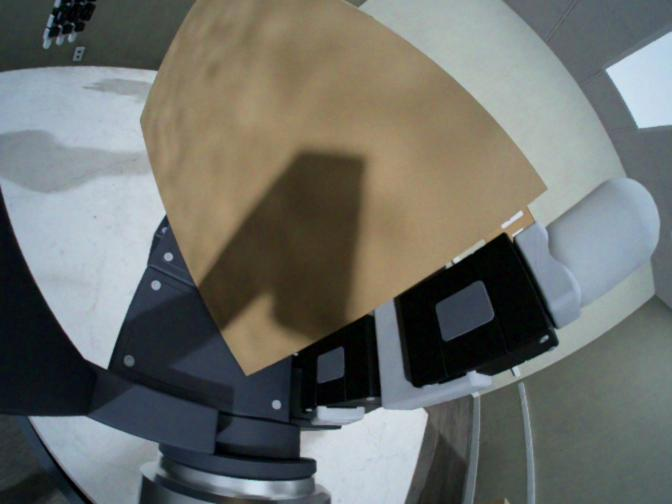

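Call:
execute_actions(
  actions=[
    [[0,0,0,0,0,0, 0,-0.754,-0.576,-0.696,0,-0.754,-0.576,-0.696,0,-0.754,-0.576,-0.696,-0.714,-0.678,-0.226,-0.168,0.4,-0.6, 0,0,0,0,0,0, 0,-0.712,-0.576,-0.696,0,-0.712,-0.576,-0.696,0,-0.712,-0.576,-0.696,1.0,0.401,-0.562,-0.168,0.4,-0.9]],
    [[0,0,0,0,0,0, 0,-0.754,-0.576,-0.696,0,-0.754,-0.576,-0.696,0,-0.754,-0.576,-0.696,-0.714,-0.678,-0.226,-0.168,0.4,-0.6, 0,0,0,0,0,0, 0,-0.712,-0.576,-0.696,0,-0.712,-0.576,-0.696,0,-0.712,-0.722,-0.696,1.0,0.401,-0.562,-0.168,0.4,-0.85]],
    [[0,0,0,0,0,0, 0,-0.754,-0.576,-0.696,0,-0.754,-0.576,-0.696,0,-0.754,-0.576,-0.696,-0.714,-0.678,-0.226,-0.168,0.4,-0.6, 0,0,0,0,0,0, 0,-0.712,-0.576,-0.696,0,-0.712,-0.576,-0.696,0.4,-0.712,-0.722,-0.696,1.0,0.401,-0.562,-0.168,0.4,-0.85]],
    [[0,0,0,0,0,0, 0,-0.754,-0.576,-0.696,0,-0.754,-0.576,-0.696,0,-0.754,-0.576,-0.696,-0.714,-0.678,-0.226,-0.168,0.4,-0.6, 0,0,0,0,0,0, 0,-0.712,-0.576,-0.696,0,-0.712,-0.576,-0.696,0.4,-0.712,-0.722,-0.696,1.0,0.401,-0.562,-0.168,0.4,-0.85]],
    [[0,0,0,0,0,0, 0,-0.754,-0.576,-0.696,0,-0.754,-0.576,-0.696,0,-0.754,-0.576,-0.696,-0.714,-0.678,-0.226,-0.168,0.4,-0.6, 0,0,0,0,0,0, 0,-0.712,-0.576,-0.696,0,-0.712,-0.576,-0.696,0.4,-0.712,-0.576,-0.696,1.0,0.401,-0.562,-0.168,0.4,-0.85]],
  ],
  cameras=["cam_high", "cam_right_wrist"],
)

Scene clock: 35.07 s.
left_arm: end_effector_position=(+0.2977, +0.2923, +0.2245) hand_goal=(+0.000, -0.754, -0.576, -0.696, +0.000, -0.754, -0.576, -0.696, +0.000, -0.754, -0.576, -0.696, -0.714, -0.678, -0.226, -0.168) hand_measured=(+0.000, -0.754, -0.576, -0.696, +0.000, -0.754, -0.576, -0.696, +0.000, -0.754, -0.576, -0.696, -0.714, -0.678, -0.224, -0.168) hand_current_ma=(+0, +2, -2, +0, +0, +2, -2, +0, +0, +2, -2, +0, -1, +2, +9, +1) hand_state=(goal, goal, goal, goal, goal, goal, goal, goal, goal, goal, goal, goal, goal, goal, goal, goal) hand_current_limit=0.40 hand_speed=-0.60 end_effector_quat_wxyz=(-0.009, -0.279, +0.960, +0.007) | right_arm: end_effector_position=(+0.4778, +0.3910, +0.4162) hand_goal=(+0.000, -0.712, -0.576, -0.696, +0.000, -0.712, -0.576, -0.696, +0.400, -0.712, -0.576, -0.696, +1.000, +0.400, -0.562, -0.168) hand_measured=(-0.002, -0.738, -0.596, -0.696, -0.002, -0.738, -0.594, -0.698, +0.398, -0.734, -0.586, -0.696, +1.000, +0.398, -0.560, -0.166) hand_current_ma=(-6, -100, -65, -1, -6, -96, -62, -3, -6, -80, -29, +0, -2, -8, +7, +7) hand_state=(goal, blocked, goal, goal, goal, blocked, goal, goal, goal, blocked, goal, goal, goal, goal, goal, goal) hand_current_limit=0.40 hand_speed=-0.85 end_effector_quat_wxyz=(+0.340, +0.289, +0.633, +0.633)
Joint positions: left_arm=[4.014 -1.437 -2.045 -1.238 1.594 -1.263] | right_arm=[0.405 -1.176 2.185 -4.183 -1.328 -0.057]
Joint torques (N m): left_arm=[-1.05 16.55 24.54 2.98 0.31 0.13] | right_arm=[8.51 -20.88 -8.26 -4.22 -1.48 -2.3]
Wrist force (N): left_arm=[0.0 -0.1 0.0] | right_arm=[-0.3 0.0 -0.1]
Wrist torque (N m): left_arm=[-0.01 -0.01 0.01] | right_arm=[-0.01 0.04 -0.06]
Wrist force, peak (N): left_arm=[-0.1 -0.5 0.2] | right_arm=[-0.4 0.0 -0.3]
Hand target: left_arm +0.2977, +0.2923, +0.2245; -0.009, -0.279, +0.960, +0.007 | right_arm +0.4778, +0.3910, +0.4162; +0.340, +0.289, +0.633, +0.633
Off the commanded pose: left_arm 0.000 m, 0 deg | right_arm 0.000 m, 0 deg.
Images, in order (width x height): cam_high 896x504, cam_right_wrist 672x504.

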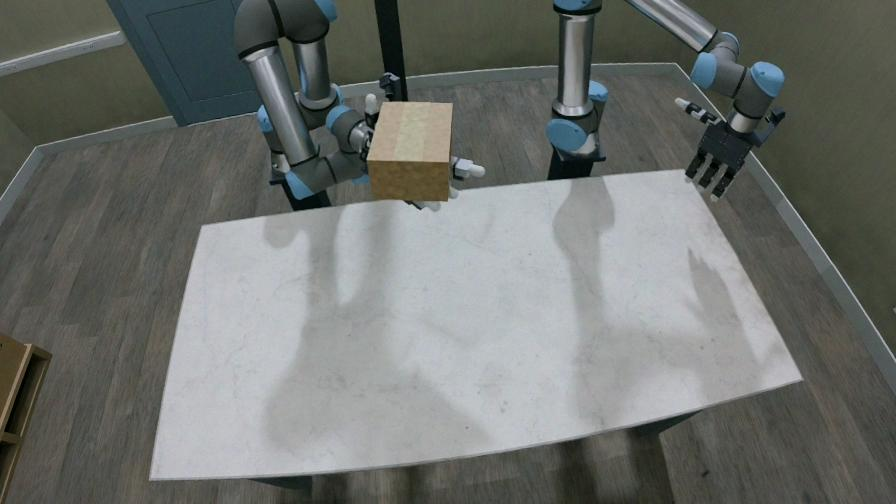

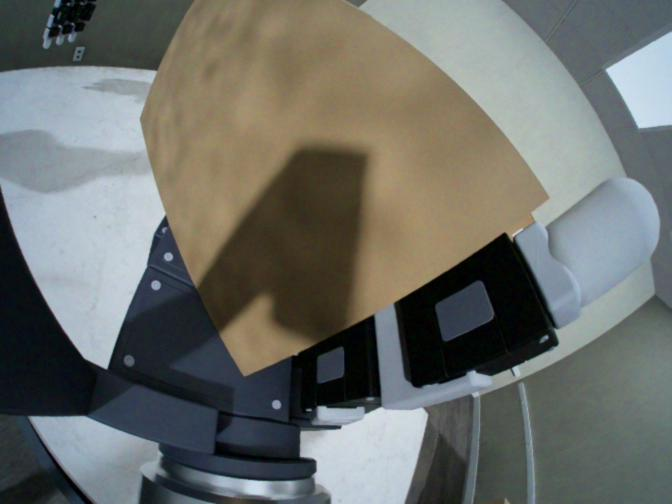

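Call:
execute_actions(
  actions=[
    [[0,0,0,0,0,0, 0,-0.754,-0.576,-0.696,0,-0.754,-0.576,-0.696,0,-0.754,-0.576,-0.696,-0.714,-0.678,-0.226,-0.168,0.4,-0.6, 0,0,0,0,0,0, 0,-0.712,-0.576,-0.696,0,-0.712,-0.722,-0.696,0.4,-0.712,-0.576,-0.696,1.0,0.401,-0.562,-0.168,0.4,-0.85]],
    [[0,0,0,0,0,0, 0,-0.754,-0.576,-0.696,0,-0.754,-0.576,-0.696,0,-0.754,-0.576,-0.696,-0.714,-0.678,-0.226,-0.168,0.4,-0.6, 0,0,0,0,0,0, 0,-0.712,-0.576,-0.696,0.4,-0.712,-0.722,-0.696,0.4,-0.712,-0.576,-0.696,1.0,0.401,-0.562,-0.168,0.4,-0.85]],
    [[0,0,0,0,0,0, 0,-0.754,-0.576,-0.696,0,-0.754,-0.576,-0.696,0,-0.754,-0.576,-0.696,-0.714,-0.678,-0.226,-0.168,0.4,-0.6, 0,0,0,0,0,0, 0,-0.712,-0.576,-0.696,0.4,-0.712,-0.722,-0.696,0.4,-0.712,-0.576,-0.696,1.0,0.401,-0.562,-0.168,0.4,-0.85]],
    [[0,0,0,0,0,0, 0,-0.754,-0.576,-0.696,0,-0.754,-0.576,-0.696,0,-0.754,-0.576,-0.696,-0.714,-0.678,-0.226,-0.168,0.4,-0.6, 0,0,0,0,0,0, 0,-0.712,-0.576,-0.696,0.4,-0.712,-0.576,-0.696,0.4,-0.712,-0.576,-0.696,1.0,0.401,-0.562,-0.168,0.4,-0.85]],
    [[0,0,0,0,0,0, 0,-0.754,-0.576,-0.696,0,-0.754,-0.576,-0.696,0,-0.754,-0.576,-0.696,-0.714,-0.678,-0.226,-0.168,0.4,-0.6, 0,0,0,0,0,0, 0,-0.712,-0.722,-0.696,0.4,-0.712,-0.576,-0.696,0.4,-0.712,-0.576,-0.696,1.0,0.401,-0.562,-0.168,0.4,-0.85]],
    [[0,0,0,0,0,0, 0,-0.754,-0.576,-0.696,0,-0.754,-0.576,-0.696,0,-0.754,-0.576,-0.696,-0.714,-0.678,-0.226,-0.168,0.4,-0.6, 0,0,0,0,0,0, 0.4,-0.712,-0.722,-0.696,0.4,-0.712,-0.576,-0.696,0.4,-0.712,-0.576,-0.696,1.0,0.401,-0.562,-0.168,0.4,-0.85]],
    [[0,0,0,0,0,0, 0,-0.754,-0.576,-0.696,0,-0.754,-0.576,-0.696,0,-0.754,-0.576,-0.696,-0.714,-0.678,-0.226,-0.168,0.4,-0.6, 0,0,0,0,0,0, 0.4,-0.712,-0.722,-0.696,0.4,-0.712,-0.576,-0.696,0.4,-0.712,-0.576,-0.696,1.0,0.401,-0.562,-0.168,0.4,-0.85]],
    [[0,0,0,0,0,0, 0,-0.754,-0.576,-0.696,0,-0.754,-0.576,-0.696,0,-0.754,-0.576,-0.696,-0.714,-0.678,-0.226,-0.168,0.4,-0.6, 0,0,0,0,0,0, 0.4,-0.712,-0.576,-0.696,0.4,-0.712,-0.576,-0.696,0.4,-0.712,-0.576,-0.696,1.0,0.401,-0.562,-0.168,0.4,-0.85]],
  ],
  cameras=["cam_high", "cam_right_wrist"],
)

Scene clock: 39.80 s.
left_arm: end_effector_position=(+0.2977, +0.2923, +0.2245) hand_goal=(+0.000, -0.754, -0.576, -0.696, +0.000, -0.754, -0.576, -0.696, +0.000, -0.754, -0.576, -0.696, -0.714, -0.678, -0.226, -0.168) hand_measured=(+0.000, -0.754, -0.576, -0.696, +0.000, -0.754, -0.576, -0.696, +0.000, -0.754, -0.576, -0.696, -0.714, -0.678, -0.224, -0.168) hand_current_ma=(+0, +2, -2, +0, +0, +2, -2, +0, +0, +2, -2, +0, -1, +2, +9, +1) hand_state=(goal, goal, goal, goal, goal, goal, goal, goal, goal, goal, goal, goal, goal, goal, goal, goal) hand_current_limit=0.40 hand_speed=-0.60 end_effector_quat_wxyz=(-0.009, -0.279, +0.960, +0.007) | right_arm: end_effector_position=(+0.4778, +0.3910, +0.4162) hand_goal=(+0.400, -0.712, -0.576, -0.696, +0.400, -0.712, -0.576, -0.696, +0.400, -0.712, -0.576, -0.696, +1.000, +0.400, -0.562, -0.168) hand_measured=(+0.398, -0.738, -0.600, -0.698, +0.398, -0.734, -0.584, -0.698, +0.398, -0.734, -0.586, -0.696, +1.000, +0.398, -0.560, -0.166) hand_current_ma=(-5, -99, -87, -7, -2, -83, -27, -3, -6, -80, -29, +0, -1, -8, +7, +7) hand_state=(goal, blocked, blocked, goal, goal, blocked, goal, goal, goal, blocked, goal, goal, goal, goal, goal, goal) hand_current_limit=0.40 hand_speed=-0.85 end_effector_quat_wxyz=(+0.340, +0.289, +0.633, +0.633)
Joint positions: left_arm=[4.014 -1.437 -2.045 -1.238 1.594 -1.263] | right_arm=[0.405 -1.176 2.185 -4.183 -1.328 -0.057]
Joint torques (N m): left_arm=[-1.04 17.03 24.62 2.92 0.41 0.16] | right_arm=[8.19 -21.97 -8.51 -4.09 -1.93 -1.97]
Wrist force (N): left_arm=[-0.2 -0.2 0.1] | right_arm=[-0.1 -0.1 0.1]
Wrist torque (N m): left_arm=[-0.03 0.02 -0.01] | right_arm=[-0.05 0.01 -0.06]
Wrist force, peak (N): left_arm=[0.0 -0.5 0.4] | right_arm=[-0.4 0.0 -0.3]
Hand target: left_arm +0.2977, +0.2923, +0.2245; -0.009, -0.279, +0.960, +0.007 | right_arm +0.4778, +0.3910, +0.4162; +0.340, +0.289, +0.633, +0.633
Off the commanded pose: left_arm 0.000 m, 0 deg | right_arm 0.000 m, 0 deg.
Images, in order (width x height): cam_high 896x504, cam_right_wrist 672x504.

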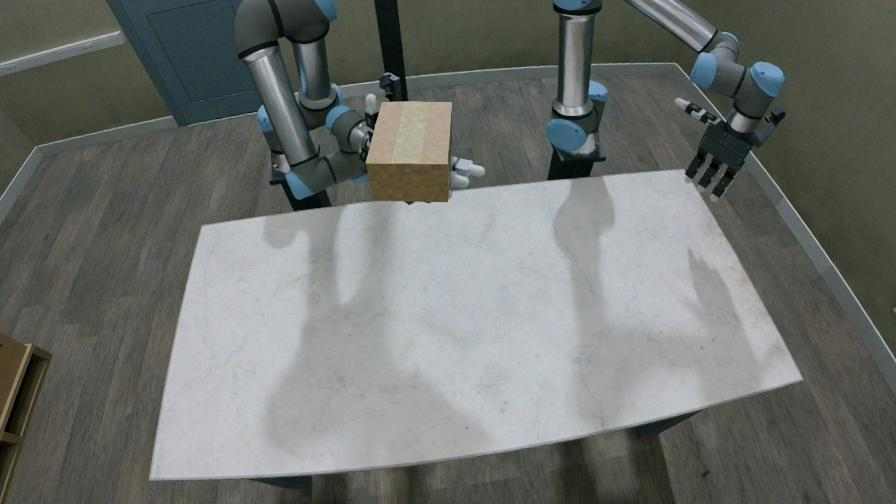

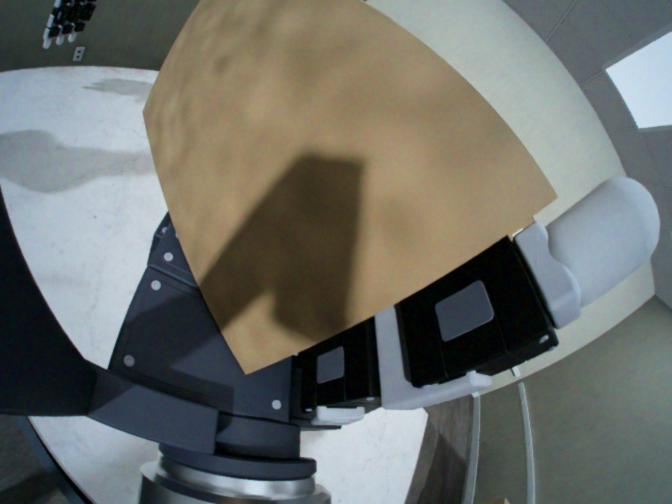

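Call:
execute_actions(
  actions=[
    [[0,0,0,0,0,0, 0,-0.754,-0.576,-0.696,0,-0.754,-0.576,-0.696,0,-0.754,-0.576,-0.696,-0.714,-0.678,-0.226,-0.168,0.4,-0.6, 0,0,0,0,0,0, 0.1,-0.712,-0.576,-0.696,0.1,-0.712,-0.576,-0.696,0.1,-0.712,-0.576,-0.696,1.0,0.401,-0.50,-0.168,0.4,-0.9]],
    [[0,0,0,0,0,0, 0,-0.754,-0.576,-0.696,0,-0.754,-0.576,-0.696,0,-0.754,-0.576,-0.696,-0.714,-0.678,-0.226,-0.168,0.4,-0.6, 0,0,0,0,0,0, 0.1,-0.712,-0.576,-0.696,0.1,-0.712,-0.576,-0.696,0.1,-0.712,-0.576,-0.696,1.0,0.401,-0.50,-0.168,0.4,-0.9]],
  ],
  cameras=["cam_high", "cam_right_wrist"],
)

Scene clock: 41.40 s.
left_arm: end_effector_position=(+0.2977, +0.2923, +0.2245) hand_goal=(+0.000, -0.754, -0.576, -0.696, +0.000, -0.754, -0.576, -0.696, +0.000, -0.754, -0.576, -0.696, -0.714, -0.678, -0.226, -0.168) hand_measured=(+0.000, -0.754, -0.576, -0.696, +0.000, -0.754, -0.576, -0.696, +0.000, -0.754, -0.576, -0.696, -0.714, -0.678, -0.224, -0.168) hand_current_ma=(+0, +2, -2, +0, +0, +2, -2, +0, +0, +2, -2, +0, -1, +2, +9, +1) hand_state=(goal, goal, goal, goal, goal, goal, goal, goal, goal, goal, goal, goal, goal, goal, goal, goal) hand_current_limit=0.40 hand_speed=-0.60 end_effector_quat_wxyz=(-0.009, -0.279, +0.960, +0.007) | right_arm: end_effector_position=(+0.4778, +0.3910, +0.4162) hand_goal=(+0.100, -0.712, -0.576, -0.696, +0.100, -0.712, -0.576, -0.696, +0.100, -0.712, -0.576, -0.696, +1.000, +0.400, -0.500, -0.168) hand_measured=(+0.106, -0.738, -0.596, -0.698, +0.104, -0.734, -0.584, -0.698, +0.104, -0.734, -0.586, -0.696, +1.000, +0.398, -0.502, -0.166) hand_current_ma=(+15, -99, -68, -7, +9, -83, -27, -3, +9, -80, -29, +0, +0, -8, -5, +7) hand_state=(goal, blocked, goal, goal, goal, blocked, goal, goal, goal, blocked, goal, goal, goal, goal, goal, goal) hand_current_limit=0.40 hand_speed=-0.90 end_effector_quat_wxyz=(+0.340, +0.289, +0.633, +0.633)
Joint positions: left_arm=[4.014 -1.437 -2.045 -1.238 1.594 -1.263] | right_arm=[0.405 -1.176 2.185 -4.183 -1.328 -0.057]
Joint torques (N m): left_arm=[-1.31 16.48 25.18 2.98 0.4 0.13] | right_arm=[9.01 -20.15 -9.87 -4.15 -1.67 -2.02]
Wrist force (N): left_arm=[0.0 0.0 0.1] | right_arm=[0.0 0.0 0.0]
Wrist torque (N m): left_arm=[-0.01 0.00 0.00] | right_arm=[-0.01 0.00 -0.01]
Wrist force, peak (N): left_arm=[-0.1 -0.4 -0.2] | right_arm=[-0.3 -0.3 0.1]
Hand target: left_arm +0.2977, +0.2923, +0.2245; -0.009, -0.279, +0.960, +0.007 | right_arm +0.4778, +0.3910, +0.4162; +0.340, +0.289, +0.633, +0.633
Off the commanded pose: left_arm 0.000 m, 0 deg | right_arm 0.000 m, 0 deg.
Images, in order (width x height): cam_high 896x504, cam_right_wrist 672x504.

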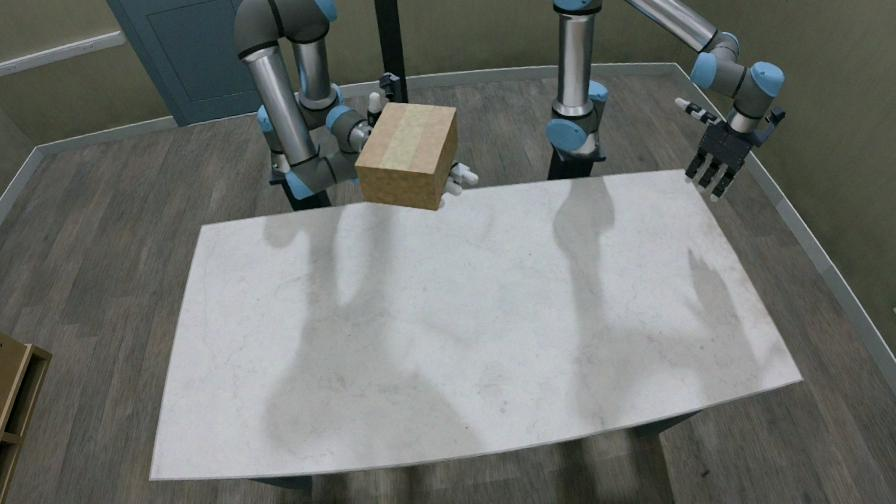

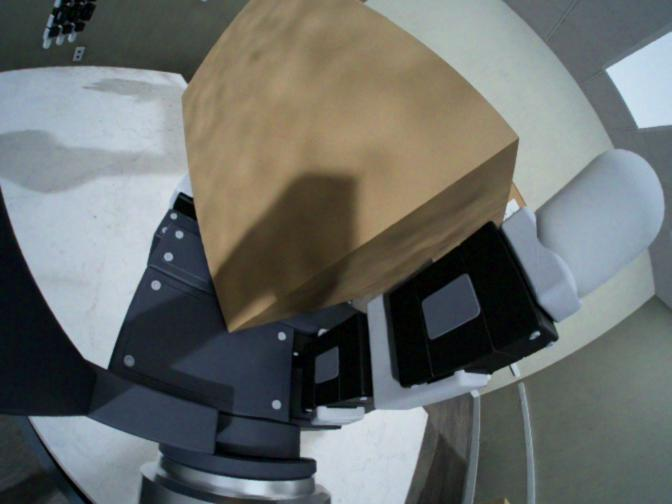

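Call:
execute_actions(
  actions=[
    [[0,0,0,0,0,0, 0,-0.754,-0.576,-0.696,0,-0.754,-0.576,-0.696,0,-0.754,-0.576,-0.696,-0.714,-0.678,-0.226,-0.168,0.4,-0.6, 0,0,0,0,0,0, 0.1,-0.712,-0.576,-0.696,0.1,-0.712,-0.576,-0.696,0.1,-0.712,-0.576,-0.696,0.5,0.401,-0.50,-0.168,0.4,-0.85]],
    [[0,0,0,0,0,0, 0,-0.754,-0.576,-0.696,0,-0.754,-0.576,-0.696,0,-0.754,-0.576,-0.696,-0.714,-0.678,-0.226,-0.168,0.4,-0.6, 0,0,0,0,0,0, -0.2,-0.712,-0.576,-0.696,-0.2,-0.712,-0.576,-0.696,-0.2,-0.712,-0.576,-0.696,0.5,0.401,-0.50,-0.168,0.4,-0.9]],
    [[0,0,0,0,0,0, 0,-0.754,-0.576,-0.696,0,-0.754,-0.576,-0.696,0,-0.754,-0.576,-0.696,-0.714,-0.678,-0.226,-0.168,0.4,-0.6, 0,0,0,0,0,0, -0.2,-0.712,-0.576,-0.696,-0.2,-0.712,-0.576,-0.696,-0.2,-0.712,-0.576,-0.696,0.5,0.401,-0.50,-0.168,0.4,-0.9]],
  ],
  cameras=["cam_high", "cam_right_wrist"],
)

Scene clock: 43.90 s.
left_arm: end_effector_position=(+0.2977, +0.2923, +0.2245) hand_goal=(+0.000, -0.754, -0.576, -0.696, +0.000, -0.754, -0.576, -0.696, +0.000, -0.754, -0.576, -0.696, -0.714, -0.678, -0.226, -0.168) hand_measured=(+0.000, -0.754, -0.576, -0.696, +0.000, -0.754, -0.576, -0.696, +0.000, -0.754, -0.576, -0.696, -0.714, -0.678, -0.224, -0.168) hand_current_ma=(+0, +2, -2, +0, +0, +2, -2, +0, +0, +2, -2, +0, -1, +2, +9, +1) hand_state=(goal, goal, goal, goal, goal, goal, goal, goal, goal, goal, goal, goal, goal, goal, goal, goal) hand_current_limit=0.40 hand_speed=-0.60 end_effector_quat_wxyz=(-0.009, -0.279, +0.960, +0.007) | right_arm: end_effector_position=(+0.4778, +0.3910, +0.4162) hand_goal=(-0.200, -0.712, -0.576, -0.696, -0.200, -0.712, -0.576, -0.696, -0.200, -0.712, -0.576, -0.696, +0.500, +0.400, -0.500, -0.168) hand_measured=(-0.196, -0.738, -0.590, -0.698, -0.196, -0.734, -0.584, -0.698, -0.196, -0.734, -0.586, -0.696, +0.500, +0.398, -0.502, -0.166) hand_current_ma=(+7, -99, -46, -7, +8, -83, -27, -3, +8, -80, -29, +0, +0, -8, -4, +6) hand_state=(goal, blocked, goal, goal, goal, blocked, goal, goal, goal, blocked, goal, goal, goal, goal, goal, goal) hand_current_limit=0.40 hand_speed=-0.90 end_effector_quat_wxyz=(+0.340, +0.289, +0.633, +0.633)
Joint positions: left_arm=[4.014 -1.437 -2.045 -1.238 1.594 -1.263] | right_arm=[0.405 -1.176 2.185 -4.183 -1.328 -0.057]
Joint torques (N m): left_arm=[-1.73 17.02 24.68 3.13 0.38 0.09] | right_arm=[9.36 -20.23 -8.46 -4.34 -1.78 -2.21]
Wrist force (N): left_arm=[-0.1 -0.1 -0.2] | right_arm=[0.0 0.0 -0.1]
Wrist torque (N m): left_arm=[-0.01 0.01 0.00] | right_arm=[-0.02 -0.01 0.08]
Wrist force, peak (N): left_arm=[-0.3 -0.3 0.3] | right_arm=[-0.4 0.0 -0.1]
Hand target: left_arm +0.2977, +0.2923, +0.2245; -0.009, -0.279, +0.960, +0.007 | right_arm +0.4778, +0.3910, +0.4162; +0.340, +0.289, +0.633, +0.633
Off the commanded pose: left_arm 0.000 m, 0 deg | right_arm 0.000 m, 0 deg.
Images, in order (width x height): cam_high 896x504, cam_right_wrist 672x504.

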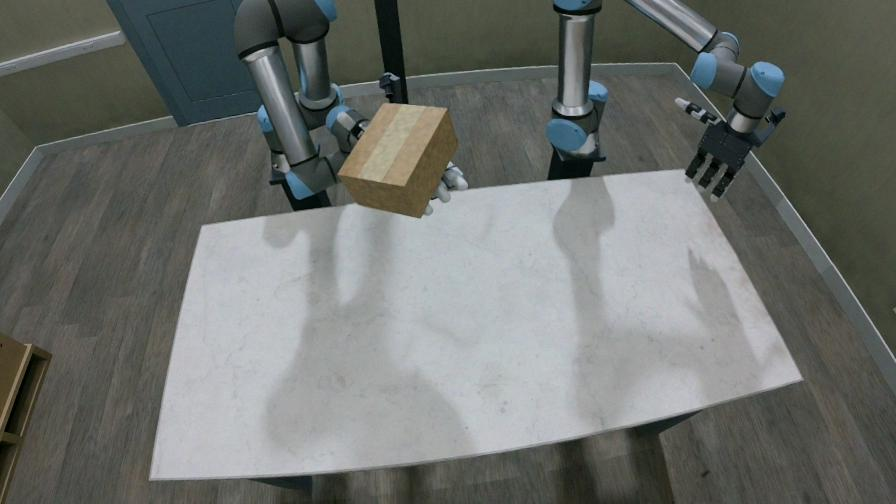

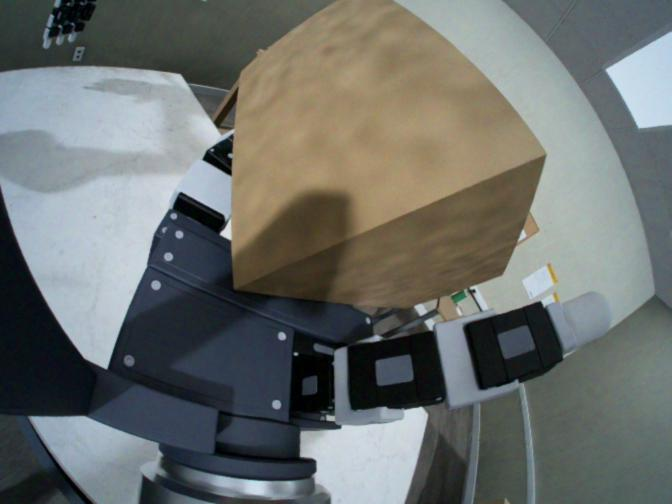

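Call:
zoom_image(
  camera="cam_right_wrist",
  region=[170, 0, 620, 450],
)

Call:
zoom_image(
  camera="cam_high",
  region=[310, 70, 490, 250],
)

Scaled by 1.120 from the camera's 672x504 image, which has a finer 960x720 frame.

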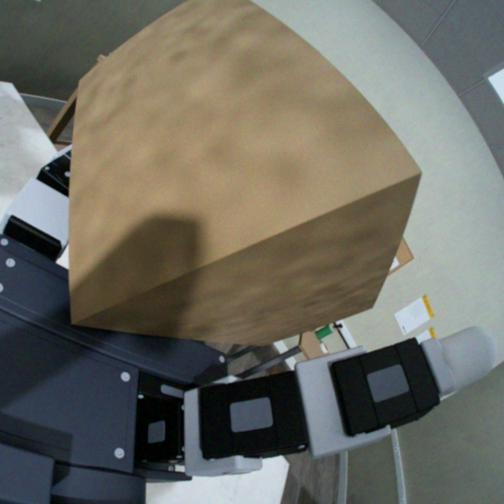

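Scaled by 2.800 from the camera's 896x504 image, which has a finer 1280x720 frame.

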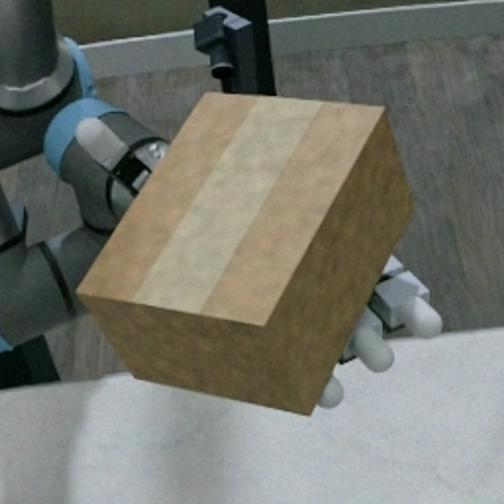

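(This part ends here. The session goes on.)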